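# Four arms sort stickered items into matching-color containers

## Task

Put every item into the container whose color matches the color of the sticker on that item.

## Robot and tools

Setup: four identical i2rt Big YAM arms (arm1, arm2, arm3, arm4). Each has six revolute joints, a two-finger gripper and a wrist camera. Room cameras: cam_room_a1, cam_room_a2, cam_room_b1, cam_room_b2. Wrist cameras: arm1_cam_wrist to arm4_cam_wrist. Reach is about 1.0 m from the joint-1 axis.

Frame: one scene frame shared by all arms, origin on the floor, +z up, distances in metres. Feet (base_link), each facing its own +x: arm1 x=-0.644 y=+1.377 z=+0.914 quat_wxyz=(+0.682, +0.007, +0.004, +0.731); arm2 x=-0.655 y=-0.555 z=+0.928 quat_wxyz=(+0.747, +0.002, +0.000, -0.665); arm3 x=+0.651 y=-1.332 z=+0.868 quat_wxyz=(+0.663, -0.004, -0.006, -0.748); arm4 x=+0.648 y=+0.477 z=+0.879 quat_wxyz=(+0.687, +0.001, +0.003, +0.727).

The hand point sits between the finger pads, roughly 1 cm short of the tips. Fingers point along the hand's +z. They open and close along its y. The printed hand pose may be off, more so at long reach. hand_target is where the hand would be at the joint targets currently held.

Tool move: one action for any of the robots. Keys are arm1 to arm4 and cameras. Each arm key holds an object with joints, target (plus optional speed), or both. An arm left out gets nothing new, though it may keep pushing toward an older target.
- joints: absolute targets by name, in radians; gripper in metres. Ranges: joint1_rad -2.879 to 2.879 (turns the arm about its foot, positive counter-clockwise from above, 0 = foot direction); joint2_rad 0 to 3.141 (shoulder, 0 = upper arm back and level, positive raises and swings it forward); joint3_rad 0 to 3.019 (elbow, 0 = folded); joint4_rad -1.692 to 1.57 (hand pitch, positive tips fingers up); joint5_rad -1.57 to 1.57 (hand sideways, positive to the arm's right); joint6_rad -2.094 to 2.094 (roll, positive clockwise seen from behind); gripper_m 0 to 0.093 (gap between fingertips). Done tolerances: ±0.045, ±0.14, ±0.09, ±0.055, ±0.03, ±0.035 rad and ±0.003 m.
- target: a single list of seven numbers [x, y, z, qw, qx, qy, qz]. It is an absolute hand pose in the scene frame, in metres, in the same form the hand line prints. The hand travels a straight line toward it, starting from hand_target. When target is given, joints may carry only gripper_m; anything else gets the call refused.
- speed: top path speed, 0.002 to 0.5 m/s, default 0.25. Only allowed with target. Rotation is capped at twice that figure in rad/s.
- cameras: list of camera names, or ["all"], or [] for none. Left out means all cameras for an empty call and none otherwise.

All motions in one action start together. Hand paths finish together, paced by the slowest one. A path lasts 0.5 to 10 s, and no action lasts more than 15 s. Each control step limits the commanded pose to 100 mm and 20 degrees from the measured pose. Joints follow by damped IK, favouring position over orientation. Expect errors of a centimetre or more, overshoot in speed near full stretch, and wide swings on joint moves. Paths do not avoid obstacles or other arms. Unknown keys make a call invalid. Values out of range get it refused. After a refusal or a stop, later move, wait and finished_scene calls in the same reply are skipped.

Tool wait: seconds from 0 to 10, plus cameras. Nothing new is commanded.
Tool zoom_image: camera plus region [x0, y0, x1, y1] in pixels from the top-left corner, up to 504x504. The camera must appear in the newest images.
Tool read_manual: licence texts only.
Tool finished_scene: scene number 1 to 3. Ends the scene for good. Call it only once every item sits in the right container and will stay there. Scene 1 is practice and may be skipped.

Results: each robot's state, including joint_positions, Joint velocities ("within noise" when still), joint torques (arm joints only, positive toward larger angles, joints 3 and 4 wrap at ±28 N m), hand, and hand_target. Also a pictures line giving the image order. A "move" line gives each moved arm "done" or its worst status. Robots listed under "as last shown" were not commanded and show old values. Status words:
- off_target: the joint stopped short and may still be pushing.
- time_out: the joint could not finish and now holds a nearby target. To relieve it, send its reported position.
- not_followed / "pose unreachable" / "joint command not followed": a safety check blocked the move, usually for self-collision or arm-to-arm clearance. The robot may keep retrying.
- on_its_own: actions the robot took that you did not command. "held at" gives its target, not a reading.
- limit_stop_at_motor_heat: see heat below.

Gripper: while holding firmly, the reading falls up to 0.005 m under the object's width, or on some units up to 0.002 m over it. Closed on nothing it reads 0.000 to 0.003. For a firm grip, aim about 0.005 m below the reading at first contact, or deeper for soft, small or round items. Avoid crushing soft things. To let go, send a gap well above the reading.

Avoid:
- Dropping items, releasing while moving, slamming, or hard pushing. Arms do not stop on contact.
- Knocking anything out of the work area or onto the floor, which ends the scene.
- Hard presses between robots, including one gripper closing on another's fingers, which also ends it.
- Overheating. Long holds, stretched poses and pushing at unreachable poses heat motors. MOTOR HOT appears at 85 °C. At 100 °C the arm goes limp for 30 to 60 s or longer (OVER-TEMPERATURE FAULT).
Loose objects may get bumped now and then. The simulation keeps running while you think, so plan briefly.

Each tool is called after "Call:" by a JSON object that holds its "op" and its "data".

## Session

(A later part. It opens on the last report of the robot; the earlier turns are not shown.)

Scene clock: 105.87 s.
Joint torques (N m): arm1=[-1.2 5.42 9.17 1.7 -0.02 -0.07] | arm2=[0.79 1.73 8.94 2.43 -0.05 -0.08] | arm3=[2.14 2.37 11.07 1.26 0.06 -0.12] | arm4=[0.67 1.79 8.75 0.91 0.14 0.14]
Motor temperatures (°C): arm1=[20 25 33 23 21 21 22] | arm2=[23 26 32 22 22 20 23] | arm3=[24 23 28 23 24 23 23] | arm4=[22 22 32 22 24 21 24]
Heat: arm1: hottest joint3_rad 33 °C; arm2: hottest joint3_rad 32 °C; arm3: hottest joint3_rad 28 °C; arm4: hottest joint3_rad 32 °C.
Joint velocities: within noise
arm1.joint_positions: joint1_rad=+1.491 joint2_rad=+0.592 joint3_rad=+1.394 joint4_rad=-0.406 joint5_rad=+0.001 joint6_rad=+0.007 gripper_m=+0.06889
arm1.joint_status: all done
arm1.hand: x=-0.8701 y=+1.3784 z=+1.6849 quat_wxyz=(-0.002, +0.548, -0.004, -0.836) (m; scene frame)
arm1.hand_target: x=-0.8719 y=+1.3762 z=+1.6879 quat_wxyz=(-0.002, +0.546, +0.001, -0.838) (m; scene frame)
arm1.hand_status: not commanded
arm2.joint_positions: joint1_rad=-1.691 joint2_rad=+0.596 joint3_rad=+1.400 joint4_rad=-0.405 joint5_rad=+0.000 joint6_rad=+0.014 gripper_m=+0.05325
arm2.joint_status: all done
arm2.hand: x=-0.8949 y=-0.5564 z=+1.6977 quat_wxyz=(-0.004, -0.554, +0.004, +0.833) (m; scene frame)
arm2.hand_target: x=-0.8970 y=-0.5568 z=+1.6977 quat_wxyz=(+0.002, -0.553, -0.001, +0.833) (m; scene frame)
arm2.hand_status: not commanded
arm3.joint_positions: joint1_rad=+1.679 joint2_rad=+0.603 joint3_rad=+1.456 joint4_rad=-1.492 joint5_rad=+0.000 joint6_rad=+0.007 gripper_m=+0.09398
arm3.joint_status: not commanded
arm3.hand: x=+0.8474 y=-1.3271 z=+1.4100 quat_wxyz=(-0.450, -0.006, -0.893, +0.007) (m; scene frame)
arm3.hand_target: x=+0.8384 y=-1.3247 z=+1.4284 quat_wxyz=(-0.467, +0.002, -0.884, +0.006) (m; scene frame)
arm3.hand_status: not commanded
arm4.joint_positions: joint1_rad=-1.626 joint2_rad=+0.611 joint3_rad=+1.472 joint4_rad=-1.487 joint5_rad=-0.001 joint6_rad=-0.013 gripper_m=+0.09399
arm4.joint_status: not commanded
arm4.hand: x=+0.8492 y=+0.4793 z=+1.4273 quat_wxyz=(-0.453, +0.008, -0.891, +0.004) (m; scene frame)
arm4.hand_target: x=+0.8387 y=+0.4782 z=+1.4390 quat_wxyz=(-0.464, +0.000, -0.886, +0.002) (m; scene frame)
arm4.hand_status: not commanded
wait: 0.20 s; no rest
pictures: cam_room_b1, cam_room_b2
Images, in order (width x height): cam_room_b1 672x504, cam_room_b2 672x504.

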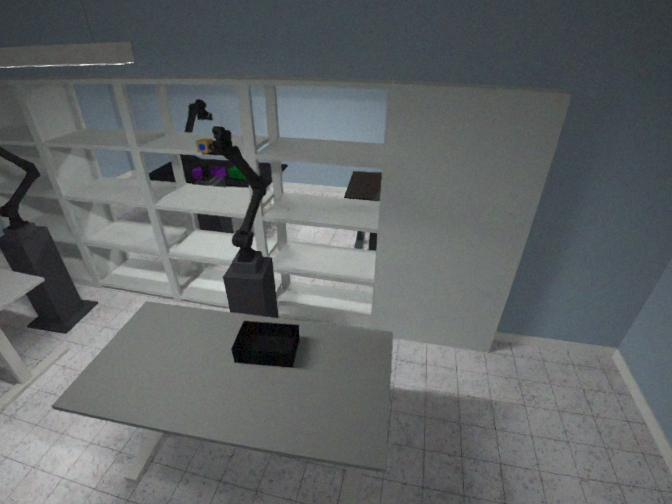

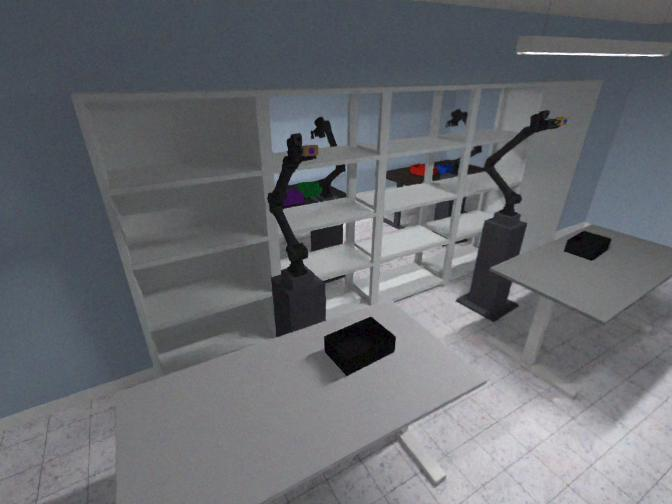

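Call:
{"op": "move", "data": {"arm1": {"joints": {"joint1_rad": -2.237, "joint4_rad": -1.5}}, "arm2": {"joints": {"joint1_rad": 0.917, "joint4_rad": -1.5}}, "arm3": {"joints": {"joint1_rad": -1.986}}, "arm4": {"joints": {"joint1_rad": 0.895}}}}

Call:
{"op": "move", "data": {"arm1": {"target": [-0.297, 1.141, 1.13, 0.1824, 0.2886, 0.9382, -0.0561], "speed": 0.3}, "arm2": {"target": [-0.294, -0.770, 1.13, 0.1922, 0.2603, 0.9447, -0.0530], "speed": 0.3}}}

Call:
{"op": "move", "data": {"arm1": {"target": [0.008, 0.934, 1.095, 0.1824, 0.2886, 0.9382, -0.0561], "speed": 0.25}, "arm2": {"target": [0.008, -0.951, 1.095, 0.1922, 0.2603, 0.9447, -0.0530], "speed": 0.25}, "arm4": {"target": [0.306, 0.721, 1.13, 0.0746, -0.9250, 0.2784, 0.2478], "speed": 0.3}, "arm3": {"target": [0.29, -1.118, 1.13, 0.0681, -0.9319, 0.2540, 0.2497], "speed": 0.3}}}

Call:
{"op": "move", "data": {"arm1": {"target": [0.006, 0.936, 1.035, 0.1824, 0.2886, 0.9382, -0.0561], "speed": 0.1}, "arm2": {"target": [0.006, -0.951, 1.035, 0.1922, 0.2603, 0.9447, -0.0530], "speed": 0.1}, "cameras": ["arm1_cam_wrist", "arm2_cam_wrist", "arm4_cam_wrist", "arm3_cam_wrist"]}}

Call:
{"op": "move", "data": {"arm1": {"target": [0.006, 0.936, 1.013, 0.1824, 0.2886, 0.9382, -0.0561], "speed": 0.05}, "arm2": {"target": [0.006, -0.951, 1.010, 0.1922, 0.2603, 0.9447, -0.0530], "speed": 0.05}}}

Call:
{"op": "move", "data": {"arm1": {"target": [0.006, 0.936, 1.0, 0.1824, 0.2886, 0.9382, -0.0561], "speed": 0.05}, "arm2": {"target": [0.006, -0.951, 0.993, 0.1922, 0.2603, 0.9447, -0.0530], "speed": 0.05}, "cameras": ["arm4_cam_wrist", "arm3_cam_wrist"]}}

Scene clock: 125.37 s.
Joint torques (N m): arm1=[-2.49 4.66 9.54 1.4 -0.04 -0.03] | arm2=[1.2 1.55 8.96 1.85 0.01 -0.07] | arm3=[0.5 2.2 11.11 1.29 -0.01 -0.11] | arm4=[0.85 2.14 8.77 0.84 0.12 0.16]
Motor temperatures (°C): arm1=[20 24 32 23 21 21 22] | arm2=[23 26 31 22 22 20 24] | arm3=[24 23 29 23 24 23 23] | arm4=[22 22 32 22 24 21 24]
Heat: arm1: hottest joint3_rad 32 °C; arm2: hottest joint3_rad 31 °C; arm3: hottest joint3_rad 29 °C; arm4: hottest joint3_rad 32 °C.
move: arm1 done; arm2 done; arm3 done; arm4 done
Joint velocities: within noise
arm1.joint_positions: joint1_rad=-2.229 joint2_rad=+0.595 joint3_rad=+1.392 joint4_rad=-1.493 joint5_rad=+0.002 joint6_rad=+0.006 gripper_m=+0.06900
arm1.joint_status: all done
arm1.hand: x=-0.4683 y=+1.2629 z=+1.4256 quat_wxyz=(-0.398, -0.266, -0.869, +0.124) (m; scene frame)
arm1.hand_target: x=-0.4692 y=+1.2620 z=+1.4271 quat_wxyz=(-0.396, -0.266, -0.870, +0.125) (m; scene frame)
arm1.hand_status: not commanded
arm2.joint_positions: joint1_rad=+0.912 joint2_rad=+0.597 joint3_rad=+1.400 joint4_rad=-1.488 joint5_rad=-0.001 joint6_rad=+0.014 gripper_m=+0.05323
arm2.joint_status: all done
arm2.hand: x=-0.4828 y=-0.6617 z=+1.4470 quat_wxyz=(-0.414, -0.248, -0.869, +0.110) (m; scene frame)
arm2.hand_target: x=-0.4828 y=-0.6606 z=+1.4441 quat_wxyz=(-0.407, -0.241, -0.874, +0.110) (m; scene frame)
arm2.hand_status: not commanded
arm3.joint_positions: joint1_rad=-1.975 joint2_rad=+0.603 joint3_rad=+1.456 joint4_rad=-1.493 joint5_rad=+0.001 joint6_rad=+0.006 gripper_m=+0.09402
arm3.joint_status: all done
arm3.hand: x=+0.4801 y=-1.2251 z=+1.4080 quat_wxyz=(+0.110, -0.863, +0.237, +0.432) (m; scene frame)
arm3.hand_target: x=+0.4889 y=-1.2275 z=+1.4266 quat_wxyz=(+0.118, -0.854, +0.237, +0.448) (m; scene frame)
arm3.hand_status: not commanded
arm4.joint_positions: joint1_rad=+0.891 joint2_rad=+0.611 joint3_rad=+1.472 joint4_rad=-1.487 joint5_rad=-0.001 joint6_rad=-0.011 gripper_m=+0.09402
arm4.joint_status: all done
arm4.hand: x=+0.4893 y=+0.5955 z=+1.4287 quat_wxyz=(-0.140, +0.848, -0.269, -0.434) (m; scene frame)
arm4.hand_target: x=+0.4976 y=+0.5889 z=+1.4403 quat_wxyz=(-0.140, +0.842, -0.271, -0.446) (m; scene frame)
arm4.hand_status: not commanded
pictures: none

Scene clock: 127.30 s.
Joint torques (N m): arm1=[-2.84 -7.36 12.23 1.44 0.01 -0.06] | arm2=[1.49 -10.93 11.3 2.24 0.15 -0.02] | arm3=[0.32 2.08 11.12 1.31 0 -0.11] | arm4=[0.97 1.73 8.68 1.02 0.1 0.14]
Motor temperatures (°C): arm1=[20 24 32 23 21 21 22] | arm2=[23 26 31 22 22 20 24] | arm3=[24 23 29 23 24 23 23] | arm4=[22 22 32 22 24 21 24]
Heat: arm1: hottest joint3_rad 32 °C; arm2: hottest joint3_rad 31 °C; arm3: hottest joint3_rad 29 °C; arm4: hottest joint3_rad 32 °C.
move: arm1 off_target; arm2 done
Joint velocities: within noise
arm1.joint_positions: joint1_rad=-2.232 joint2_rad=+1.203 joint3_rad=+1.021 joint4_rad=-1.035 joint5_rad=-0.007 joint6_rad=+0.004 gripper_m=+0.06900
arm1.joint_status: not commanded
arm1.hand: x=-0.2999 y=+1.1483 z=+1.1167 quat_wxyz=(-0.162, -0.288, -0.942, +0.049) (m; scene frame)
arm1.hand_target: x=-0.2973 y=+1.1412 z=+1.1301 quat_wxyz=(-0.182, -0.289, -0.938, +0.056) (m; scene frame)
arm1.hand_status: off_target (0.015 m and 2.5 deg from the pose sent, 0.363 m and 27.3 deg at the start)
arm2.joint_positions: joint1_rad=+0.914 joint2_rad=+1.215 joint3_rad=+0.994 joint4_rad=-0.976 joint5_rad=+0.002 joint6_rad=+0.014 gripper_m=+0.05323
arm2.joint_status: not commanded
arm2.hand: x=-0.2991 y=-0.7706 z=+1.1246 quat_wxyz=(-0.180, -0.269, -0.945, +0.048) (m; scene frame)
arm2.hand_target: x=-0.2941 y=-0.7700 z=+1.1300 quat_wxyz=(-0.192, -0.261, -0.945, +0.053) (m; scene frame)
arm2.hand_status: done (0.007 m and 1.9 deg from the pose sent, 0.384 m and 27.8 deg at the start)
arm3, arm4: as last shown
arm3.hand_target: x=+0.4888 y=-1.2275 z=+1.4267 quat_wxyz=(+0.118, -0.854, +0.237, +0.448) (m; scene frame)
pictures: none

Scene clock: 129.77 s.
Joint torques (N m): arm1=[-2.49 -20.72 17.25 0.64 0.02 0.01] | arm2=[1.14 -22.95 16.9 0.99 0.09 -0.07] | arm3=[1.61 -9.29 9.55 1.59 0.13 -0.06] | arm4=[1.08 -9.05 9.44 1.28 -0.05 -0.08]
Motor temperatures (°C): arm1=[20 25 32 23 21 21 22] | arm2=[23 26 31 22 22 20 24] | arm3=[24 23 29 23 24 23 23] | arm4=[22 22 32 22 24 21 24]
Heat: arm1: hottest joint3_rad 32 °C; arm2: hottest joint3_rad 31 °C; arm3: hottest joint3_rad 29 °C; arm4: hottest joint3_rad 32 °C.
move: arm1 off_target; arm2 off_target; arm3 done; arm4 done
Joint velocities: within noise
arm1.joint_positions: joint1_rad=-2.232 joint2_rad=+2.223 joint3_rad=+2.241 joint4_rad=-1.242 joint5_rad=-0.007 joint6_rad=+0.004 gripper_m=+0.06900
arm1.joint_status: not commanded
arm1.hand: x=-0.0011 y=+0.9468 z=+1.0689 quat_wxyz=(-0.159, -0.289, -0.943, +0.048) (m; scene frame)
arm1.hand_target: x=+0.0065 y=+0.9350 z=+1.0951 quat_wxyz=(-0.183, -0.289, -0.938, +0.056) (m; scene frame)
arm1.hand_status: off_target (0.030 m and 2.9 deg from the pose sent, 0.376 m and 2.5 deg at the start)
arm2.joint_positions: joint1_rad=+0.914 joint2_rad=+2.147 joint3_rad=+2.079 joint4_rad=-1.127 joint5_rad=+0.002 joint6_rad=+0.014 gripper_m=+0.05323
arm2.joint_status: not commanded
arm2.hand: x=-0.0071 y=-0.9455 z=+1.0843 quat_wxyz=(-0.180, -0.269, -0.945, +0.048) (m; scene frame)
arm2.hand_target: x=+0.0069 y=-0.9504 z=+1.0949 quat_wxyz=(-0.193, -0.261, -0.944, +0.053) (m; scene frame)
arm2.hand_status: off_target (0.019 m and 1.8 deg from the pose sent, 0.357 m and 1.8 deg at the start)
arm3.joint_positions: joint1_rad=-1.975 joint2_rad=+1.111 joint3_rad=+1.047 joint4_rad=-0.998 joint5_rad=+0.013 joint6_rad=+0.006 gripper_m=+0.09402
arm3.joint_status: not commanded
arm3.hand: x=+0.2922 y=-1.1174 z=+1.1250 quat_wxyz=(+0.065, -0.934, +0.257, +0.239) (m; scene frame)
arm3.hand_target: x=+0.2900 y=-1.1181 z=+1.1299 quat_wxyz=(+0.068, -0.932, +0.254, +0.250) (m; scene frame)
arm3.hand_status: done (0.006 m and 1.3 deg from the pose sent, 0.353 m and 22.9 deg at the start)
arm4.joint_positions: joint1_rad=+0.891 joint2_rad=+1.126 joint3_rad=+1.015 joint4_rad=-0.968 joint5_rad=-0.009 joint6_rad=-0.020 gripper_m=+0.09402
arm4.joint_status: not commanded
arm4.hand: x=+0.3107 y=+0.7200 z=+1.1224 quat_wxyz=(-0.070, +0.926, -0.288, -0.234) (m; scene frame)
arm4.hand_target: x=+0.3061 y=+0.7209 z=+1.1301 quat_wxyz=(-0.075, +0.925, -0.278, -0.248) (m; scene frame)
arm4.hand_status: done (0.009 m and 2.0 deg from the pose sent, 0.372 m and 24.4 deg at the start)
pictures: none

Scene clock: 130.97 s.
Joint torques (N m): arm1=[-2.49 -20.01 11.71 1.59 0.05 0] | arm2=[0.97 -22.89 10.77 2.35 0.04 -0.09] | arm3=[1.9 -9.29 9.55 1.55 0.12 -0.06] | arm4=[1.38 -9.41 9.5 1.28 -0.05 -0.09]
Motor temperatures (°C): arm1=[20 25 32 23 21 21 22] | arm2=[23 26 31 22 22 20 24] | arm3=[24 23 29 23 24 23 23] | arm4=[22 22 32 22 24 21 24]
Heat: arm1: hottest joint3_rad 32 °C; arm2: hottest joint3_rad 31 °C; arm3: hottest joint3_rad 29 °C; arm4: hottest joint3_rad 32 °C.
move: arm1 done; arm2 off_target
Joint velocities: within noise
arm1.joint_positions: joint1_rad=-2.232 joint2_rad=+2.223 joint3_rad=+2.145 joint4_rad=-1.111 joint5_rad=-0.007 joint6_rad=+0.004 gripper_m=+0.06900
arm1.joint_status: not commanded
arm1.hand: x=+0.0040 y=+0.9431 z=+1.0348 quat_wxyz=(-0.175, -0.288, -0.940, +0.053) (m; scene frame)
arm1.hand_target: x=+0.0059 y=+0.9361 z=+1.0350 quat_wxyz=(-0.182, -0.289, -0.938, +0.056) (m; scene frame)
arm1.hand_status: done (0.007 m and 1.0 deg from the pose sent, 0.036 m and 2.9 deg at the start)
arm2.joint_positions: joint1_rad=+0.914 joint2_rad=+2.162 joint3_rad=+2.025 joint4_rad=-1.016 joint5_rad=+0.002 joint6_rad=+0.013 gripper_m=+0.05323
arm2.joint_status: not commanded
arm2.hand: x=+0.0024 y=-0.9511 z=+1.0584 quat_wxyz=(-0.201, -0.268, -0.941, +0.053) (m; scene frame)
arm2.hand_target: x=+0.0051 y=-0.9507 z=+1.0352 quat_wxyz=(-0.192, -0.260, -0.945, +0.053) (m; scene frame)
arm2.hand_status: off_target (0.024 m and 1.4 deg from the pose sent, 0.051 m and 1.8 deg at the start)
arm3, arm4: as last shown
pictures: arm1_cam_wrist, arm2_cam_wrist, arm3_cam_wrist, arm4_cam_wrist
Images, in order (width x height): arm1_cam_wrist 672x504, arm2_cam_wrist 672x504, arm3_cam_wrist 672x504, arm4_cam_wrist 672x504.

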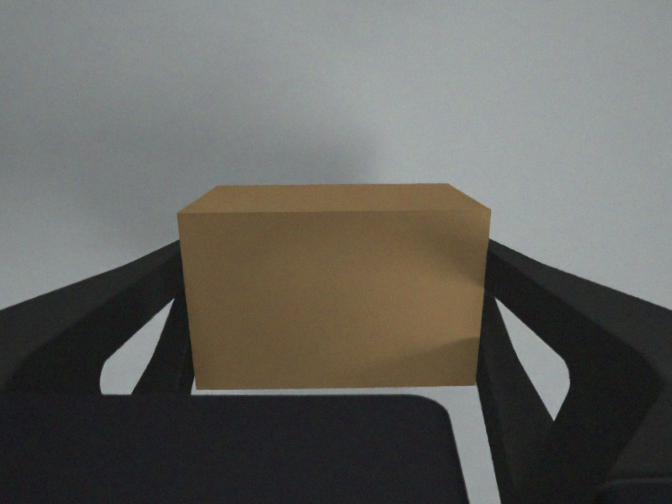

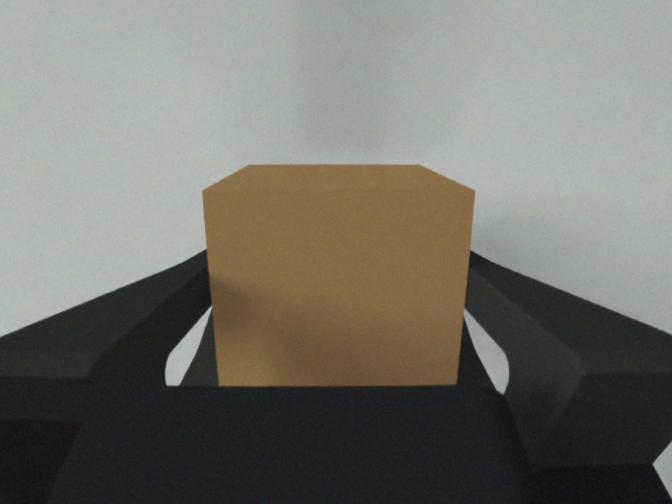

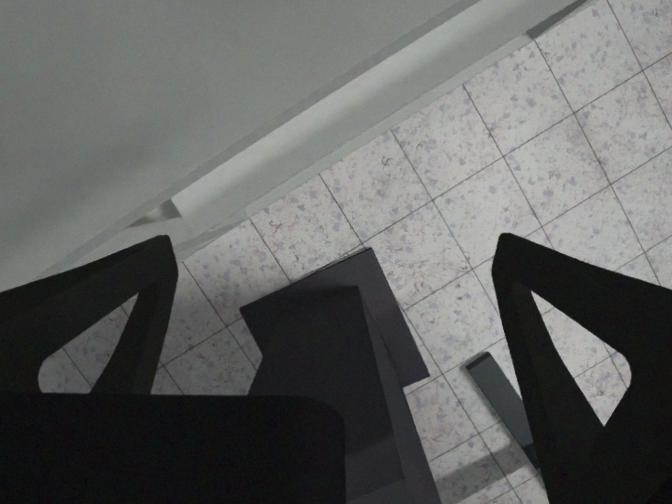

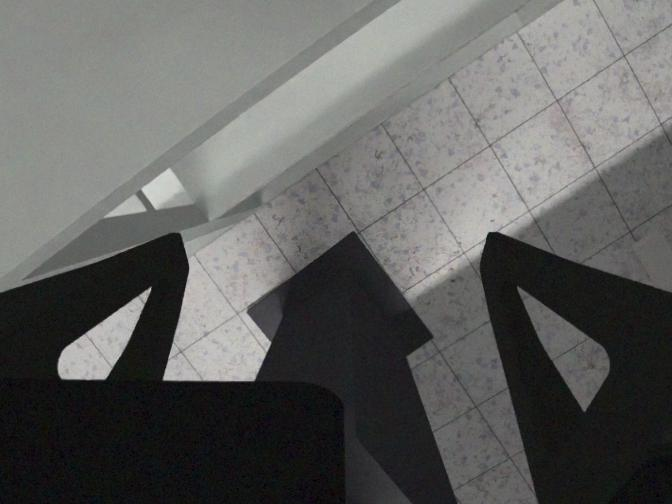

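Scene clock: 132.00 s.
Joint torques (N m): arm1=[-2.61 -19.49 11.37 1.65 0.03 0.02] | arm2=[0.97 -22.71 10.44 2.37 0.03 -0.08] | arm3=[1.79 -9.35 9.52 1.54 0.12 -0.06] | arm4=[1.26 -8.82 9.54 1.37 -0.06 -0.1]
Motor temperatures (°C): arm1=[20 25 33 23 21 21 22] | arm2=[23 26 31 22 22 20 24] | arm3=[24 23 29 23 24 23 23] | arm4=[22 22 32 22 24 21 24]
Heat: arm1: hottest joint3_rad 33 °C; arm2: hottest joint3_rad 31 °C; arm3: hottest joint3_rad 29 °C; arm4: hottest joint3_rad 32 °C.
move: arm1 done; arm2 off_target
Joint velocities: within noise
arm1.joint_positions: joint1_rad=-2.232 joint2_rad=+2.224 joint3_rad=+2.106 joint4_rad=-1.060 joint5_rad=-0.007 joint6_rad=+0.004 gripper_m=+0.06900
arm1.joint_status: not commanded
arm1.hand: x=+0.0049 y=+0.9424 z=+1.0206 quat_wxyz=(-0.180, -0.287, -0.939, +0.054) (m; scene frame)
arm1.hand_target: x=+0.0058 y=+0.9361 z=+1.0130 quat_wxyz=(-0.182, -0.289, -0.938, +0.056) (m; scene frame)
arm1.hand_status: done (0.010 m and 0.4 deg from the pose sent, 0.023 m and 1.0 deg at the start)
arm2.joint_positions: joint1_rad=+0.914 joint2_rad=+2.173 joint3_rad=+1.988 joint4_rad=-0.961 joint5_rad=+0.002 joint6_rad=+0.013 gripper_m=+0.05323
arm2.joint_status: not commanded
arm2.hand: x=+0.0040 y=-0.9519 z=+1.0380 quat_wxyz=(-0.204, -0.268, -0.940, +0.054) (m; scene frame)
arm2.hand_target: x=+0.0051 y=-0.9506 z=+1.0104 quat_wxyz=(-0.192, -0.260, -0.945, +0.053) (m; scene frame)
arm2.hand_status: off_target (0.028 m and 1.7 deg from the pose sent, 0.049 m and 1.4 deg at the start)
arm3, arm4: as last shown
pictures: none

Scene clock: 132.97 s.
Joint torques (N m): arm1=[-2.32 -19.08 10.39 1.66 0.05 -0.03] | arm2=[1.03 -22.42 10.25 2.32 0.03 -0.08] | arm3=[1.85 -9.41 9.52 1.58 0.13 -0.06] | arm4=[0.79 -9.52 9.54 1.47 -0.03 -0.06]
Motor temperatures (°C): arm1=[20 25 33 23 21 21 22] | arm2=[23 26 32 22 22 20 24] | arm3=[24 23 29 23 24 23 23] | arm4=[22 22 32 22 24 21 24]
Heat: arm1: hottest joint3_rad 33 °C; arm2: hottest joint3_rad 32 °C; arm3: hottest joint3_rad 29 °C; arm4: hottest joint3_rad 32 °C.
move: arm1 off_target; arm2 off_target
Joint velocities: within noise
arm1.joint_positions: joint1_rad=-2.232 joint2_rad=+2.224 joint3_rad=+2.095 joint4_rad=-1.032 joint5_rad=-0.007 joint6_rad=+0.004 gripper_m=+0.06900
arm1.joint_status: not commanded
arm1.hand: x=+0.0076 y=+0.9406 z=+1.0178 quat_wxyz=(-0.188, -0.287, -0.938, +0.057) (m; scene frame)
arm1.hand_target: x=+0.0056 y=+0.9363 z=+1.0001 quat_wxyz=(-0.182, -0.289, -0.938, +0.056) (m; scene frame)
arm1.hand_status: off_target (0.018 m and 0.7 deg from the pose sent, 0.022 m and 0.4 deg at the start)
arm2.joint_positions: joint1_rad=+0.914 joint2_rad=+2.181 joint3_rad=+1.965 joint4_rad=-0.923 joint5_rad=+0.002 joint6_rad=+0.012 gripper_m=+0.05323
arm2.joint_status: not commanded
arm2.hand: x=+0.0052 y=-0.9526 z=+1.0247 quat_wxyz=(-0.207, -0.267, -0.940, +0.055) (m; scene frame)
arm2.hand_target: x=+0.0048 y=-0.9505 z=+0.9934 quat_wxyz=(-0.192, -0.260, -0.945, +0.053) (m; scene frame)
arm2.hand_status: off_target (0.032 m and 2.0 deg from the pose sent, 0.045 m and 1.7 deg at the start)
arm3, arm4: as last shown
pictures: arm3_cam_wrist, arm4_cam_wrist
Images, in order (width x height): arm3_cam_wrist 672x504, arm4_cam_wrist 672x504.

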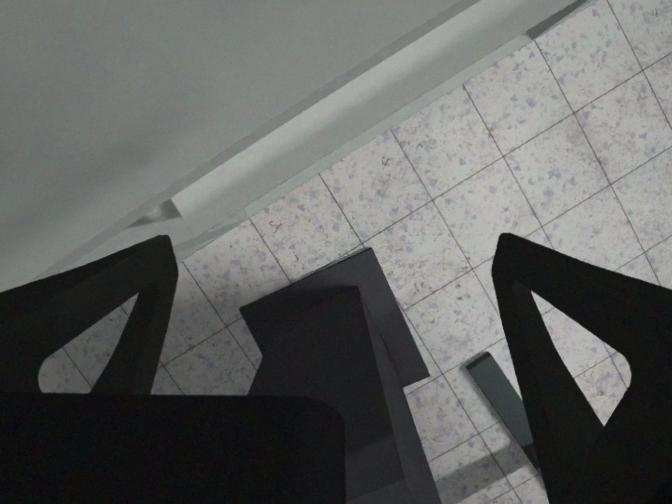

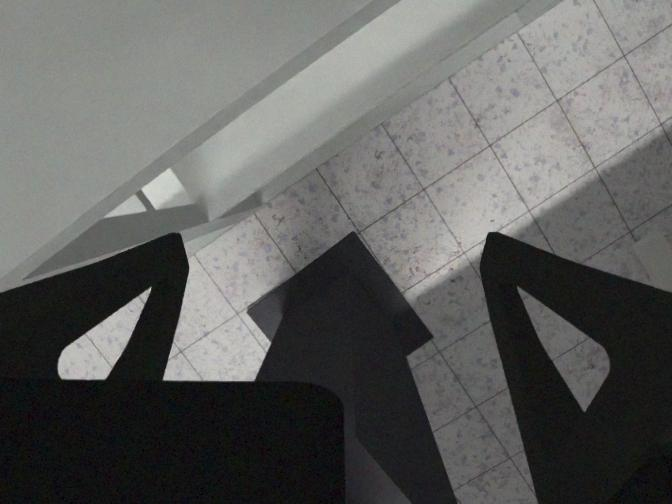

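Call:
{"op": "move", "data": {"arm1": {"target": [0.006, 0.936, 0.992, 0.1824, 0.2886, 0.9382, -0.0561], "speed": 0.05}, "arm2": {"target": [0.006, -0.951, 0.983, 0.1922, 0.2603, 0.9447, -0.0530], "speed": 0.05}}}

Scene clock: 137.53 s.
Joint torques (N m): arm1=[-2.73 -19.02 9.61 1.87 0.04 -0.02] | arm2=[0.97 -21.77 9.46 2.45 0.02 -0.07] | arm3=[1.67 -9.47 9.58 1.55 0.12 -0.05] | arm4=[0.79 -9.29 9.52 1.32 -0.07 -0.08]
Motor temperatures (°C): arm1=[20 25 32 23 21 21 22] | arm2=[23 26 32 22 22 20 24] | arm3=[24 23 29 23 24 23 23] | arm4=[22 22 32 22 24 21 24]
Heat: arm1: hottest joint3_rad 32 °C; arm2: hottest joint3_rad 32 °C; arm3: hottest joint3_rad 29 °C; arm4: hottest joint3_rad 32 °C.
move: arm1 off_target; arm2 off_target
Joint velocities: within noise
arm1.joint_positions: joint1_rad=-2.232 joint2_rad=+2.224 joint3_rad=+2.090 joint4_rad=-1.017 joint5_rad=-0.007 joint6_rad=+0.004 gripper_m=+0.06900
arm1.joint_status: not commanded
arm1.hand: x=+0.0093 y=+0.9395 z=+1.0169 quat_wxyz=(-0.193, -0.286, -0.937, +0.058) (m; scene frame)
arm1.hand_target: x=+0.0055 y=+0.9364 z=+0.9923 quat_wxyz=(-0.182, -0.289, -0.938, +0.056) (m; scene frame)
arm1.hand_status: off_target (0.025 m and 1.2 deg from the pose sent, 0.026 m and 0.7 deg at the start)
arm2.joint_positions: joint1_rad=+0.914 joint2_rad=+2.181 joint3_rad=+1.960 joint4_rad=-0.904 joint5_rad=+0.002 joint6_rad=+0.012 gripper_m=+0.05323
arm2.joint_status: not commanded
arm2.hand: x=+0.0074 y=-0.9540 z=+1.0243 quat_wxyz=(-0.213, -0.267, -0.938, +0.057) (m; scene frame)
arm2.hand_target: x=+0.0043 y=-0.9502 z=+0.9838 quat_wxyz=(-0.192, -0.260, -0.945, +0.053) (m; scene frame)
arm2.hand_status: off_target (0.041 m and 2.7 deg from the pose sent, 0.042 m and 2.0 deg at the start)
arm3, arm4: as last shown
pictures: none

Call:
{"op": "move", "data": {"arm1": {"joints": {"gripper_m": 0.088}, "target": [0.007, 0.937, 1.018, 0.1824, 0.2886, 0.9382, -0.0561]}, "arm2": {"joints": {"gripper_m": 0.075}, "target": [0.005, -0.951, 1.025, 0.1922, 0.2603, 0.9447, -0.0530]}, "cameras": ["arm1_cam_wrist", "arm2_cam_wrist"]}}

Call:
{"op": "move", "data": {"arm1": {"target": [0.004, 0.937, 1.12, 0.1824, 0.2886, 0.9382, -0.0561], "speed": 0.2}, "arm2": {"target": [0.002, -0.950, 1.13, 0.1922, 0.2603, 0.9447, -0.0530], "speed": 0.2}, "cameras": ["arm1_cam_wrist", "arm2_cam_wrist"]}}

Call:
{"op": "move", "data": {"arm1": {"target": [-0.31, 1.15, 1.13, 0.1824, 0.2886, 0.9382, -0.0561], "speed": 0.3}, "arm2": {"target": [-0.31, -0.76, 1.13, 0.1922, 0.2603, 0.9447, -0.0530], "speed": 0.3}}}

Call:
{"op": "move", "data": {"arm1": {"joints": {"joint2_rad": 0.6, "joint3_rad": 1.4, "joint4_rad": -1.5}}, "arm2": {"joints": {"joint2_rad": 0.6, "joint3_rad": 1.4, "joint4_rad": -1.5}}, "arm4": {"target": [0.031, 0.953, 1.092, 0.0757, -0.9237, 0.2824, 0.2475], "speed": 0.25}, "arm3": {"target": [0.017, -0.984, 1.11, 0.0709, -0.9289, 0.2647, 0.2489], "speed": 0.25}}}

Call:
{"op": "wait", "data": {"seconds": 0.2, "cameras": ["arm3_cam_wrist", "arm4_cam_wrist"]}}

Scene clock: 155.07 s.
Joint torques (N m): arm1=[-1.49 -19.9 14.61 0.51 0.06 0.07] | arm2=[0.85 -24.64 14.64 0.96 0.03 -0.06] | arm3=[1.73 -9.47 9.55 1.57 0.11 -0.05] | arm4=[1.2 -9.82 9.46 1.25 -0.03 -0.09]
Motor temperatures (°C): arm1=[20 26 33 23 21 21 22] | arm2=[23 27 32 22 22 20 24] | arm3=[24 23 29 23 24 23 23] | arm4=[22 22 32 22 24 21 24]
Heat: arm1: hottest joint3_rad 33 °C; arm2: hottest joint3_rad 32 °C; arm3: hottest joint3_rad 29 °C; arm4: hottest joint3_rad 32 °C.
move: arm1 off_target; arm2 off_target
Joint velocities: within noise
arm1.joint_positions: joint1_rad=-2.232 joint2_rad=+2.229 joint3_rad=+2.078 joint4_rad=-1.045 joint5_rad=-0.007 joint6_rad=+0.004 gripper_m=+0.08797
arm1.joint_status: all done
arm1.hand: x=+0.0009 y=+0.9450 z=+1.0050 quat_wxyz=(-0.172, -0.288, -0.941, +0.052) (m; scene frame)
arm1.hand_target: x=+0.0065 y=+0.9373 z=+1.0182 quat_wxyz=(-0.183, -0.289, -0.938, +0.056) (m; scene frame)
arm1.hand_status: off_target (0.016 m and 1.4 deg from the pose sent, 0.003 m and 1.2 deg at the start)
arm2.joint_positions: joint1_rad=+0.914 joint2_rad=+2.181 joint3_rad=+1.955 joint4_rad=-0.958 joint5_rad=+0.002 joint6_rad=+0.012 gripper_m=+0.07493
arm2.joint_status: all done
arm2.hand: x=-0.0043 y=-0.9469 z=+1.0164 quat_wxyz=(-0.186, -0.268, -0.944, +0.049) (m; scene frame)
arm2.hand_target: x=+0.0046 y=-0.9509 z=+1.0252 quat_wxyz=(-0.193, -0.260, -0.945, +0.053) (m; scene frame)
arm2.hand_status: off_target (0.013 m and 1.2 deg from the pose sent, 0.004 m and 2.7 deg at the start)
arm3, arm4: as last shown
pictures: arm1_cam_wrist, arm2_cam_wrist
Images, in order (width x height): arm1_cam_wrist 672x504, arm2_cam_wrist 672x504.

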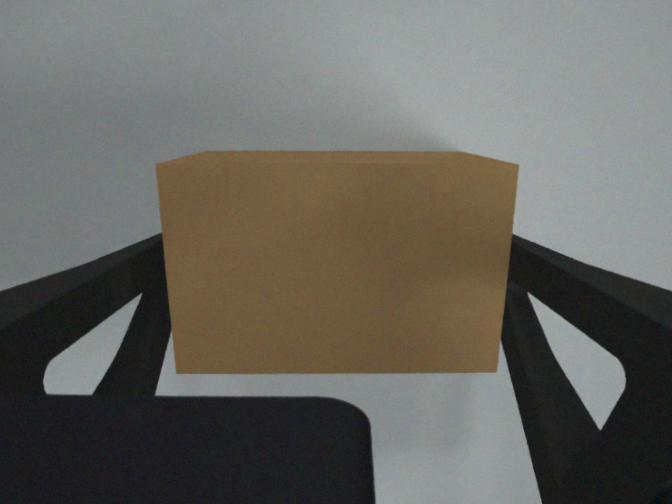

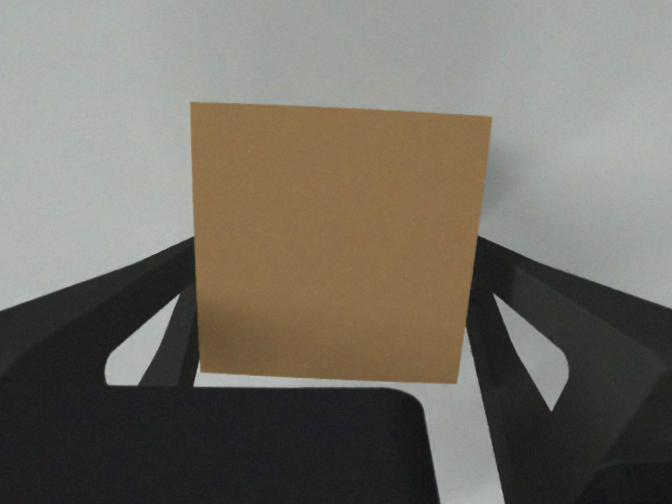

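Scene clock: 156.40 s.
Joint torques (N m): arm1=[-2.55 -20.89 16.32 0.54 0.05 -0.01] | arm2=[1.03 -24.88 15.46 0.96 0.03 -0.08] | arm3=[1.73 -9.47 9.55 1.55 0.12 -0.06] | arm4=[0.73 -9.64 9.48 1.33 -0.04 -0.11]
Motor temperatures (°C): arm1=[20 27 33 23 21 21 22] | arm2=[23 28 32 22 22 20 24] | arm3=[24 23 29 23 24 23 23] | arm4=[22 22 32 22 24 21 24]
Heat: arm1: hottest joint3_rad 33 °C; arm2: hottest joint3_rad 32 °C; arm3: hottest joint3_rad 29 °C; arm4: hottest joint3_rad 32 °C.
move: arm1 off_target; arm2 off_target
Joint velocities: within noise
arm1.joint_positions: joint1_rad=-2.232 joint2_rad=+2.228 joint3_rad=+2.299 joint4_rad=-1.299 joint5_rad=-0.007 joint6_rad=+0.004 gripper_m=+0.08797
arm1.joint_status: not commanded
arm1.hand: x=-0.0014 y=+0.9471 z=+1.0871 quat_wxyz=(-0.156, -0.289, -0.943, +0.047) (m; scene frame)
arm1.hand_target: x=+0.0026 y=+0.9380 z=+1.1200 quat_wxyz=(-0.183, -0.289, -0.938, +0.056) (m; scene frame)
arm1.hand_status: off_target (0.035 m and 3.2 deg from the pose sent, 0.115 m and 1.4 deg at the start)
arm2.joint_positions: joint1_rad=+0.914 joint2_rad=+2.150 joint3_rad=+2.159 joint4_rad=-1.206 joint5_rad=+0.002 joint6_rad=+0.012 gripper_m=+0.07493
arm2.joint_status: not commanded
arm2.hand: x=-0.0061 y=-0.9463 z=+1.1130 quat_wxyz=(-0.180, -0.268, -0.945, +0.048) (m; scene frame)
arm2.hand_target: x=+0.0013 y=-0.9497 z=+1.1298 quat_wxyz=(-0.193, -0.261, -0.945, +0.053) (m; scene frame)
arm2.hand_status: off_target (0.019 m and 1.8 deg from the pose sent, 0.114 m and 1.2 deg at the start)
arm3, arm4: as last shown
pictures: arm1_cam_wrist, arm2_cam_wrist
Images, in order (width x height): arm1_cam_wrist 672x504, arm2_cam_wrist 672x504.

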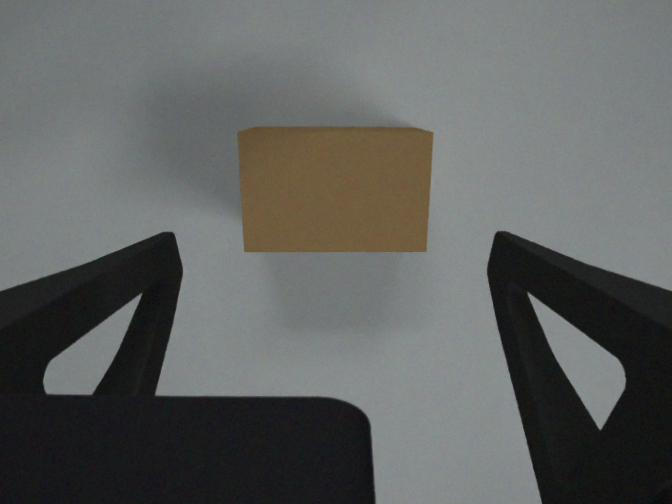

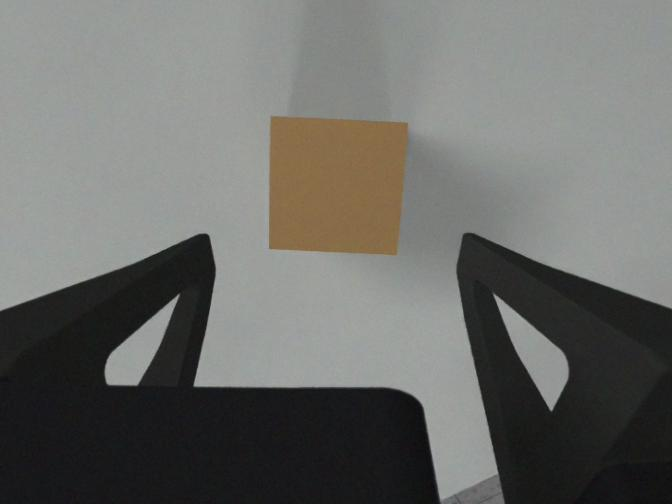

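Scene clock: 158.27 s.
Joint torques (N m): arm1=[-2.67 -5.01 11.51 0.94 -0.06 -0.05] | arm2=[1.49 -8.47 10.33 1.22 0.15 0.01] | arm3=[1.67 -9.35 9.52 1.59 0.12 -0.05] | arm4=[1.44 -9.17 9.54 1.37 -0.06 -0.07]
Motor temperatures (°C): arm1=[20 27 33 23 21 21 22] | arm2=[23 27 32 22 22 20 24] | arm3=[24 23 29 23 24 23 23] | arm4=[22 22 32 22 24 21 24]
Heat: arm1: hottest joint3_rad 33 °C; arm2: hottest joint3_rad 32 °C; arm3: hottest joint3_rad 29 °C; arm4: hottest joint3_rad 32 °C.
move: arm1 done; arm2 off_target
Joint velocities: within noise
arm1.joint_positions: joint1_rad=-2.232 joint2_rad=+1.138 joint3_rad=+0.996 joint4_rad=-1.021 joint5_rad=-0.007 joint6_rad=+0.004 gripper_m=+0.08797
arm1.joint_status: not commanded
arm1.hand: x=-0.3078 y=+1.1538 z=+1.1312 quat_wxyz=(-0.187, -0.287, -0.938, +0.056) (m; scene frame)
arm1.hand_target: x=-0.3101 y=+1.1501 z=+1.1300 quat_wxyz=(-0.182, -0.289, -0.938, +0.056) (m; scene frame)
arm1.hand_status: done (0.005 m and 0.6 deg from the pose sent, 0.372 m and 3.2 deg at the start)
arm2.joint_positions: joint1_rad=+0.914 joint2_rad=+1.147 joint3_rad=+0.965 joint4_rad=-0.960 joint5_rad=+0.003 joint6_rad=+0.012 gripper_m=+0.07493
arm2.joint_status: not commanded
arm2.hand: x=-0.3076 y=-0.7654 z=+1.1391 quat_wxyz=(-0.206, -0.267, -0.940, +0.055) (m; scene frame)
arm2.hand_target: x=-0.3101 y=-0.7600 z=+1.1301 quat_wxyz=(-0.192, -0.260, -0.945, +0.053) (m; scene frame)
arm2.hand_status: off_target (0.011 m and 1.8 deg from the pose sent, 0.357 m and 1.8 deg at the start)
arm3, arm4: as last shown
pictures: none

Scene clock: 160.63 s.
Joint torques (N m): arm1=[-2.9 3.96 9.24 1.51 -0.08 -0.07] | arm2=[1.49 1.08 8.14 1.76 0.16 0.01] | arm3=[2.49 -21.66 14.32 0.57 0.15 0.04] | arm4=[0.38 -23.71 13.11 0.39 -0.06 -0.07]
Motor temperatures (°C): arm1=[20 26 33 23 21 21 22] | arm2=[23 27 32 22 22 20 24] | arm3=[24 23 29 23 24 23 23] | arm4=[22 22 33 22 24 21 24]
Heat: arm1: hottest joint3_rad 33 °C; arm2: hottest joint3_rad 32 °C; arm3: hottest joint3_rad 29 °C; arm4: hottest joint3_rad 33 °C.
move: arm1 done; arm2 done; arm3 off_target; arm4 off_target
Joint velocities: within noise
arm1.joint_positions: joint1_rad=-2.232 joint2_rad=+0.604 joint3_rad=+1.395 joint4_rad=-1.492 joint5_rad=-0.007 joint6_rad=+0.004 gripper_m=+0.08797
arm1.joint_status: all done
arm1.hand: x=-0.4650 y=+1.2620 z=+1.4253 quat_wxyz=(-0.397, -0.265, -0.871, +0.120) (m; scene frame)
arm1.hand_target: x=-0.4689 y=+1.2622 z=+1.4270 quat_wxyz=(-0.396, -0.266, -0.870, +0.123) (m; scene frame)
arm1.hand_status: not commanded
arm2.joint_positions: joint1_rad=+0.914 joint2_rad=+0.602 joint3_rad=+1.410 joint4_rad=-1.487 joint5_rad=+0.003 joint6_rad=+0.012 gripper_m=+0.07493
arm2.joint_status: all done
arm2.hand: x=-0.4818 y=-0.6624 z=+1.4506 quat_wxyz=(-0.416, -0.247, -0.868, +0.112) (m; scene frame)
arm2.hand_target: x=-0.4827 y=-0.6603 z=+1.4441 quat_wxyz=(-0.407, -0.242, -0.874, +0.110) (m; scene frame)
arm2.hand_status: not commanded
arm3.joint_positions: joint1_rad=-1.951 joint2_rad=+1.905 joint3_rad=+1.846 joint4_rad=-1.020 joint5_rad=+0.041 joint6_rad=+0.046 gripper_m=+0.09402
arm3.joint_status: not commanded
arm3.hand: x=+0.0338 y=-0.9821 z=+1.0886 quat_wxyz=(+0.068, -0.933, +0.268, +0.230) (m; scene frame)
arm3.hand_target: x=+0.0181 y=-0.9847 z=+1.1100 quat_wxyz=(+0.071, -0.929, +0.265, +0.249) (m; scene frame)
arm3.hand_status: off_target (0.027 m and 2.3 deg from the pose sent, 0.306 m and 1.7 deg at the start)
arm4.joint_positions: joint1_rad=+0.860 joint2_rad=+2.086 joint3_rad=+2.061 joint4_rad=-1.046 joint5_rad=-0.025 joint6_rad=-0.048 gripper_m=+0.09402
arm4.joint_status: not commanded
arm4.hand: x=+0.0376 y=+0.9419 z=+1.0815 quat_wxyz=(-0.071, +0.925, -0.287, -0.238) (m; scene frame)
arm4.hand_target: x=+0.0318 y=+0.9526 z=+1.0919 quat_wxyz=(-0.076, +0.924, -0.282, -0.248) (m; scene frame)
arm4.hand_status: off_target (0.017 m and 1.3 deg from the pose sent, 0.365 m and 1.8 deg at the start)
pictures: none

Scene clock: 160.83 s.
Joint torques (N m): arm1=[-2.61 3.9 9.47 1.24 -0.05 0.02] | arm2=[1.61 0.97 8.1 1.76 0.16 0] | arm3=[2.55 -21.54 14.38 0.61 0.15 0.02] | arm4=[0.09 -23.47 12.96 0.39 -0.05 -0.06]
Motor temperatures (°C): arm1=[20 26 33 23 21 21 22] | arm2=[23 27 32 22 22 20 24] | arm3=[24 23 29 23 24 23 23] | arm4=[22 22 33 22 24 21 24]
Heat: arm1: hottest joint3_rad 33 °C; arm2: hottest joint3_rad 32 °C; arm3: hottest joint3_rad 29 °C; arm4: hottest joint3_rad 33 °C.
Joint velocities: within noise
arm1.joint_positions: joint1_rad=-2.232 joint2_rad=+0.604 joint3_rad=+1.395 joint4_rad=-1.492 joint5_rad=-0.007 joint6_rad=+0.004 gripper_m=+0.08797
arm1.joint_status: all done
arm1.hand: x=-0.4650 y=+1.2620 z=+1.4253 quat_wxyz=(-0.397, -0.265, -0.871, +0.120) (m; scene frame)
arm1.hand_target: x=-0.4689 y=+1.2622 z=+1.4270 quat_wxyz=(-0.396, -0.266, -0.870, +0.123) (m; scene frame)
arm1.hand_status: not commanded
arm2.joint_positions: joint1_rad=+0.914 joint2_rad=+0.602 joint3_rad=+1.410 joint4_rad=-1.487 joint5_rad=+0.003 joint6_rad=+0.012 gripper_m=+0.07493
arm2.joint_status: all done
arm2.hand: x=-0.4818 y=-0.6624 z=+1.4506 quat_wxyz=(-0.416, -0.247, -0.868, +0.112) (m; scene frame)
arm2.hand_target: x=-0.4827 y=-0.6603 z=+1.4441 quat_wxyz=(-0.407, -0.242, -0.874, +0.110) (m; scene frame)
arm2.hand_status: not commanded
arm3.joint_positions: joint1_rad=-1.951 joint2_rad=+1.905 joint3_rad=+1.846 joint4_rad=-1.020 joint5_rad=+0.041 joint6_rad=+0.046 gripper_m=+0.09402
arm3.joint_status: not commanded
arm3.hand: x=+0.0338 y=-0.9821 z=+1.0886 quat_wxyz=(+0.068, -0.933, +0.268, +0.230) (m; scene frame)
arm3.hand_target: x=+0.0181 y=-0.9847 z=+1.1100 quat_wxyz=(+0.071, -0.929, +0.265, +0.249) (m; scene frame)
arm3.hand_status: off_target (0.027 m and 2.3 deg from the pose sent, 0.306 m and 1.7 deg at the start)
arm4.joint_positions: joint1_rad=+0.860 joint2_rad=+2.086 joint3_rad=+2.061 joint4_rad=-1.046 joint5_rad=-0.025 joint6_rad=-0.048 gripper_m=+0.09402
arm4.joint_status: not commanded
arm4.hand: x=+0.0376 y=+0.9419 z=+1.0815 quat_wxyz=(-0.071, +0.925, -0.287, -0.238) (m; scene frame)
arm4.hand_target: x=+0.0318 y=+0.9526 z=+1.0919 quat_wxyz=(-0.076, +0.924, -0.282, -0.248) (m; scene frame)
arm4.hand_status: off_target (0.017 m and 1.3 deg from the pose sent, 0.365 m and 1.8 deg at the start)
wait: 0.20 s; no rest
pictures: arm3_cam_wrist, arm4_cam_wrist
Images, in order (width x height): arm3_cam_wrist 672x504, arm4_cam_wrist 672x504.

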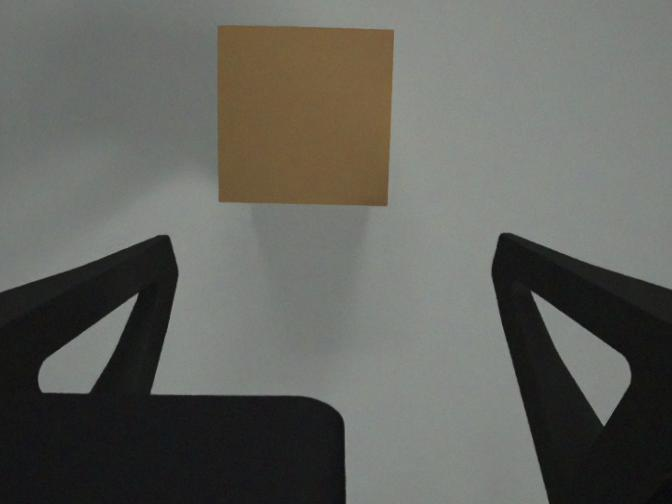

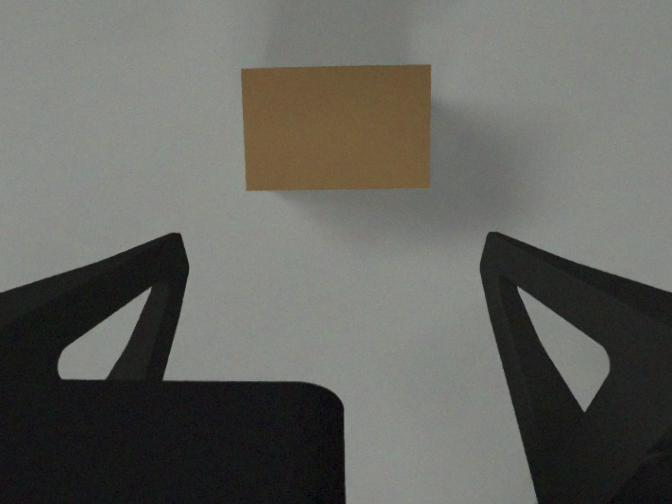

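Call:
{"op": "move", "data": {"arm4": {"target": [-0.009, 0.981, 1.011, 0.0757, -0.9237, 0.2824, 0.2475], "speed": 0.12}, "arm3": {"target": [-0.0245, -0.970, 1.016, 0.0709, -0.9289, 0.2647, 0.2489], "speed": 0.12}, "cameras": ["arm3_cam_wrist", "arm4_cam_wrist"]}}

Scene clock: 181.00 s.
Joint torques (N m): arm1=[-2.84 3.43 9.13 1.33 -0.08 -0.08] | arm2=[1.55 1.14 8.16 1.81 0.15 0] | arm3=[2.49 -20.72 13.14 1.5 0.11 0.01] | arm4=[0.73 -24.64 12.86 1.2 -0.07 -0.04]
Motor temperatures (°C): arm1=[20 25 33 23 21 21 22] | arm2=[23 26 31 22 22 20 23] | arm3=[24 24 33 23 24 23 23] | arm4=[22 23 37 22 24 21 24]
Heat: arm1: hottest joint3_rad 33 °C; arm2: hottest joint3_rad 31 °C; arm3: hottest joint3_rad 33 °C; arm4: hottest joint3_rad 37 °C.
move: arm3 off_target; arm4 off_target
Joint velocities: within noise
arm1, arm2: as last shown
arm3.joint_positions: joint1_rad=-1.942 joint2_rad=+2.032 joint3_rad=+1.857 joint4_rad=-0.883 joint5_rad=+0.047 joint6_rad=+0.055 gripper_m=+0.09398
arm3.joint_status: not commanded
arm3.hand: x=-0.0043 y=-0.9685 z=+1.0211 quat_wxyz=(+0.071, -0.930, +0.269, +0.240) (m; scene frame)
arm3.hand_target: x=-0.0234 y=-0.9709 z=+1.0159 quat_wxyz=(+0.071, -0.929, +0.265, +0.249) (m; scene frame)
arm3.hand_status: off_target (0.021 m and 1.1 deg from the pose sent, 0.094 m and 2.3 deg at the start)
arm4.joint_positions: joint1_rad=+0.860 joint2_rad=+2.256 joint3_rad=+2.172 joint4_rad=-0.993 joint5_rad=-0.024 joint6_rad=-0.049 gripper_m=+0.09402
arm4.joint_status: not commanded
arm4.hand: x=+0.0026 y=+0.9688 z=+1.0129 quat_wxyz=(-0.071, +0.926, -0.287, -0.236) (m; scene frame)
arm4.hand_target: x=-0.0080 y=+0.9803 z=+1.0112 quat_wxyz=(-0.076, +0.924, -0.282, -0.248) (m; scene frame)
arm4.hand_status: off_target (0.017 m and 1.6 deg from the pose sent, 0.093 m and 1.3 deg at the start)
pictures: arm3_cam_wrist, arm4_cam_wrist
Images, in order (width x height): arm3_cam_wrist 672x504, arm4_cam_wrist 672x504.

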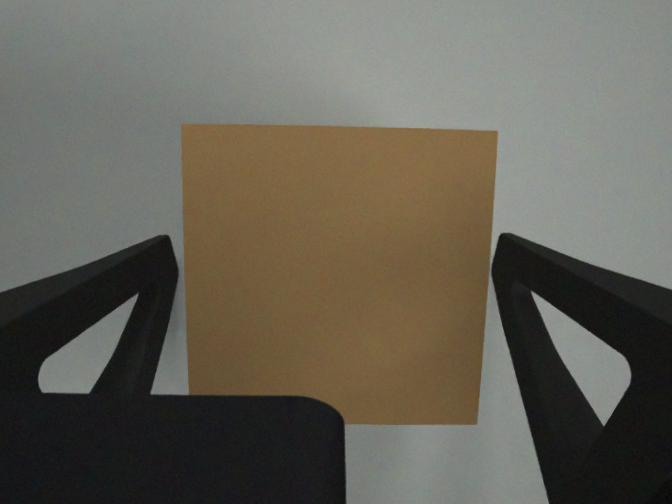

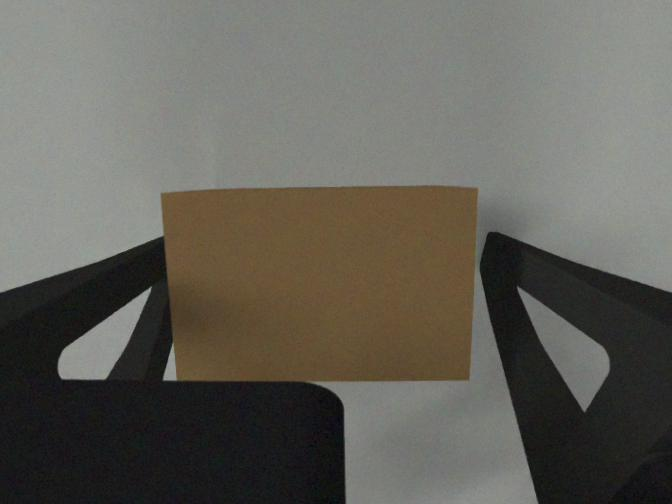

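Call:
{"op": "move", "data": {"arm4": {"joints": {"gripper_m": 0.055}}, "arm3": {"joints": {"gripper_m": 0.04}}, "cameras": ["arm3_cam_wrist", "arm4_cam_wrist"]}}

Call:
{"op": "move", "data": {"arm4": {"target": [-0.009, 0.978, 1.10, 0.0757, -0.9237, 0.2824, 0.2475], "speed": 0.2}, "arm3": {"target": [-0.022, -0.968, 1.12, 0.0709, -0.9289, 0.2647, 0.2489], "speed": 0.2}, "cameras": ["arm3_cam_wrist", "arm4_cam_wrist"]}}

Scene clock: 205.73 s.
Joint torques (N m): arm1=[-2.9 4.07 9.17 1.36 -0.03 -0.04] | arm2=[1.49 1.08 8.14 1.77 0.16 0] | arm3=[2.02 -20.84 13.14 1.28 0.13 -0.02] | arm4=[0.56 -24.94 12.67 1.18 -0.02 -0.09]
Motor temperatures (°C): arm1=[20 25 33 23 21 21 22] | arm2=[23 26 31 22 22 20 23] | arm3=[24 25 35 23 24 23 23] | arm4=[22 26 43 22 24 21 24]
Heat: arm1: hottest joint3_rad 33 °C; arm2: hottest joint3_rad 31 °C; arm3: hottest joint3_rad 35 °C; arm4: hottest joint3_rad 43 °C.
move: arm3 off_target; arm4 off_target
Joint velocities: within noise
arm1, arm2: as last shown
arm3.joint_positions: joint1_rad=-1.935 joint2_rad=+2.033 joint3_rad=+1.857 joint4_rad=-0.880 joint5_rad=+0.047 joint6_rad=+0.058 gripper_m=+0.05320
arm3.joint_status: gripper_m off_target (ended at +0.05322, target +0.04000)
arm3.hand: x=-0.0075 y=-0.9727 z=+1.0207 quat_wxyz=(+0.070, -0.930, +0.267, +0.242) (m; scene frame)
arm3.hand_target: x=-0.0233 y=-0.9707 z=+1.0158 quat_wxyz=(+0.071, -0.929, +0.265, +0.249) (m; scene frame)
arm3.hand_status: not commanded
arm4.joint_positions: joint1_rad=+0.860 joint2_rad=+2.256 joint3_rad=+2.173 joint4_rad=-0.993 joint5_rad=-0.025 joint6_rad=-0.049 gripper_m=+0.06949
arm4.joint_status: gripper_m off_target (ended at +0.06952, target +0.05500)
arm4.hand: x=+0.0025 y=+0.9688 z=+1.0128 quat_wxyz=(-0.071, +0.926, -0.287, -0.236) (m; scene frame)
arm4.hand_target: x=-0.0080 y=+0.9803 z=+1.0110 quat_wxyz=(-0.076, +0.924, -0.283, -0.248) (m; scene frame)
arm4.hand_status: not commanded
pictures: arm3_cam_wrist, arm4_cam_wrist
Images, in order (width x height): arm3_cam_wrist 672x504, arm4_cam_wrist 672x504.

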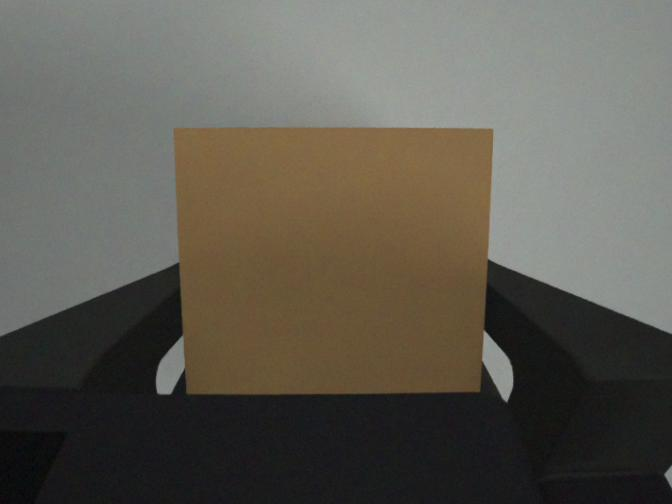

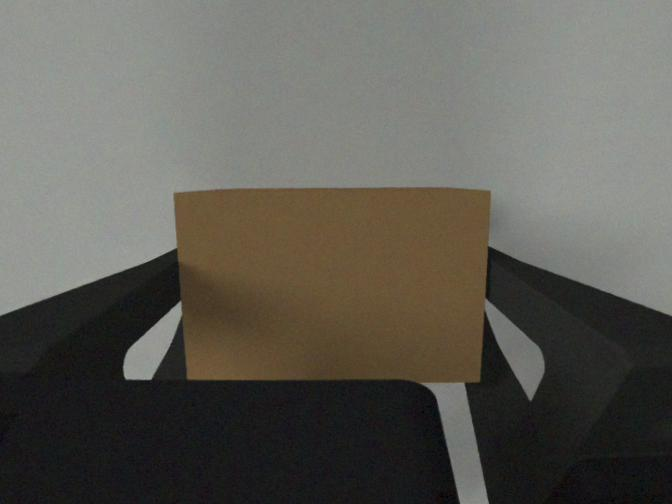

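Scene clock: 207.33 s.
Joint torques (N m): arm1=[-2.37 3.19 9.22 1.22 -0.05 -0.02] | arm2=[1.55 1.03 8.16 1.77 0.16 0] | arm3=[2.02 -23.41 14 0.66 0.09 -0.03] | arm4=[0.67 -25.99 12.82 0.43 0.02 -0.03]
Motor temperatures (°C): arm1=[20 25 33 23 21 21 22] | arm2=[23 26 31 22 22 20 23] | arm3=[24 25 35 23 24 23 23] | arm4=[22 26 43 22 24 21 25]
Heat: arm1: hottest joint3_rad 33 °C; arm2: hottest joint3_rad 31 °C; arm3: hottest joint3_rad 35 °C; arm4: hottest joint3_rad 43 °C.
move: arm3 off_target; arm4 done
Joint velocities: within noise
arm1, arm2: as last shown
arm3.joint_positions: joint1_rad=-1.935 joint2_rad=+2.039 joint3_rad=+2.093 joint4_rad=-1.126 joint5_rad=+0.047 joint6_rad=+0.058 gripper_m=+0.05319
arm3.joint_status: not commanded
arm3.hand: x=-0.0107 y=-0.9699 z=+1.1042 quat_wxyz=(+0.068, -0.932, +0.267, +0.234) (m; scene frame)
arm3.hand_target: x=-0.0211 y=-0.9684 z=+1.1201 quat_wxyz=(+0.071, -0.929, +0.265, +0.250) (m; scene frame)
arm3.hand_status: off_target (0.020 m and 1.8 deg from the pose sent, 0.100 m and 0.8 deg at the start)
arm4.joint_positions: joint1_rad=+0.860 joint2_rad=+2.284 joint3_rad=+2.436 joint4_rad=-1.216 joint5_rad=-0.025 joint6_rad=-0.049 gripper_m=+0.06949
arm4.joint_status: not commanded
arm4.hand: x=-0.0022 y=+0.9730 z=+1.0957 quat_wxyz=(-0.073, +0.924, -0.286, -0.241) (m; scene frame)
arm4.hand_target: x=-0.0085 y=+0.9776 z=+1.0998 quat_wxyz=(-0.076, +0.923, -0.282, -0.248) (m; scene frame)
arm4.hand_status: done (0.009 m and 0.9 deg from the pose sent, 0.088 m and 1.6 deg at the start)
pictures: arm3_cam_wrist, arm4_cam_wrist
Images, in order (width x height): arm3_cam_wrist 672x504, arm4_cam_wrist 672x504.

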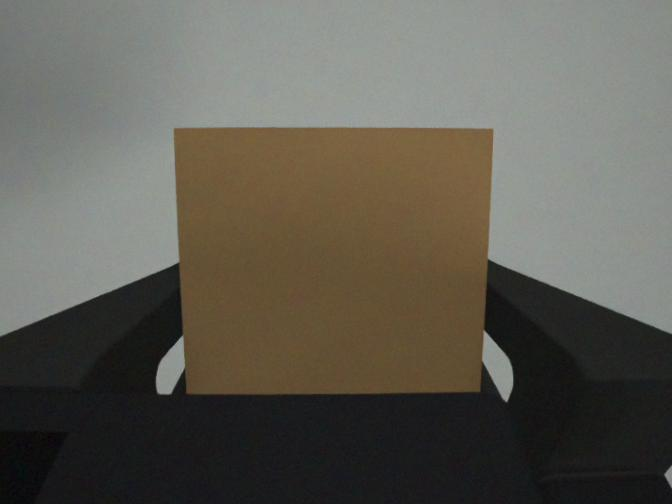

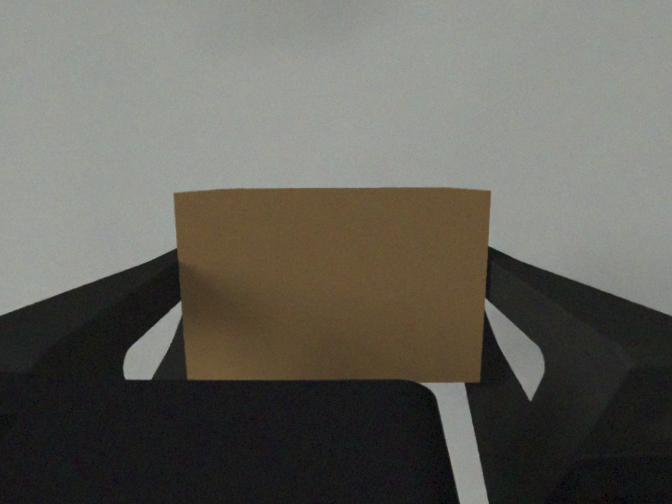

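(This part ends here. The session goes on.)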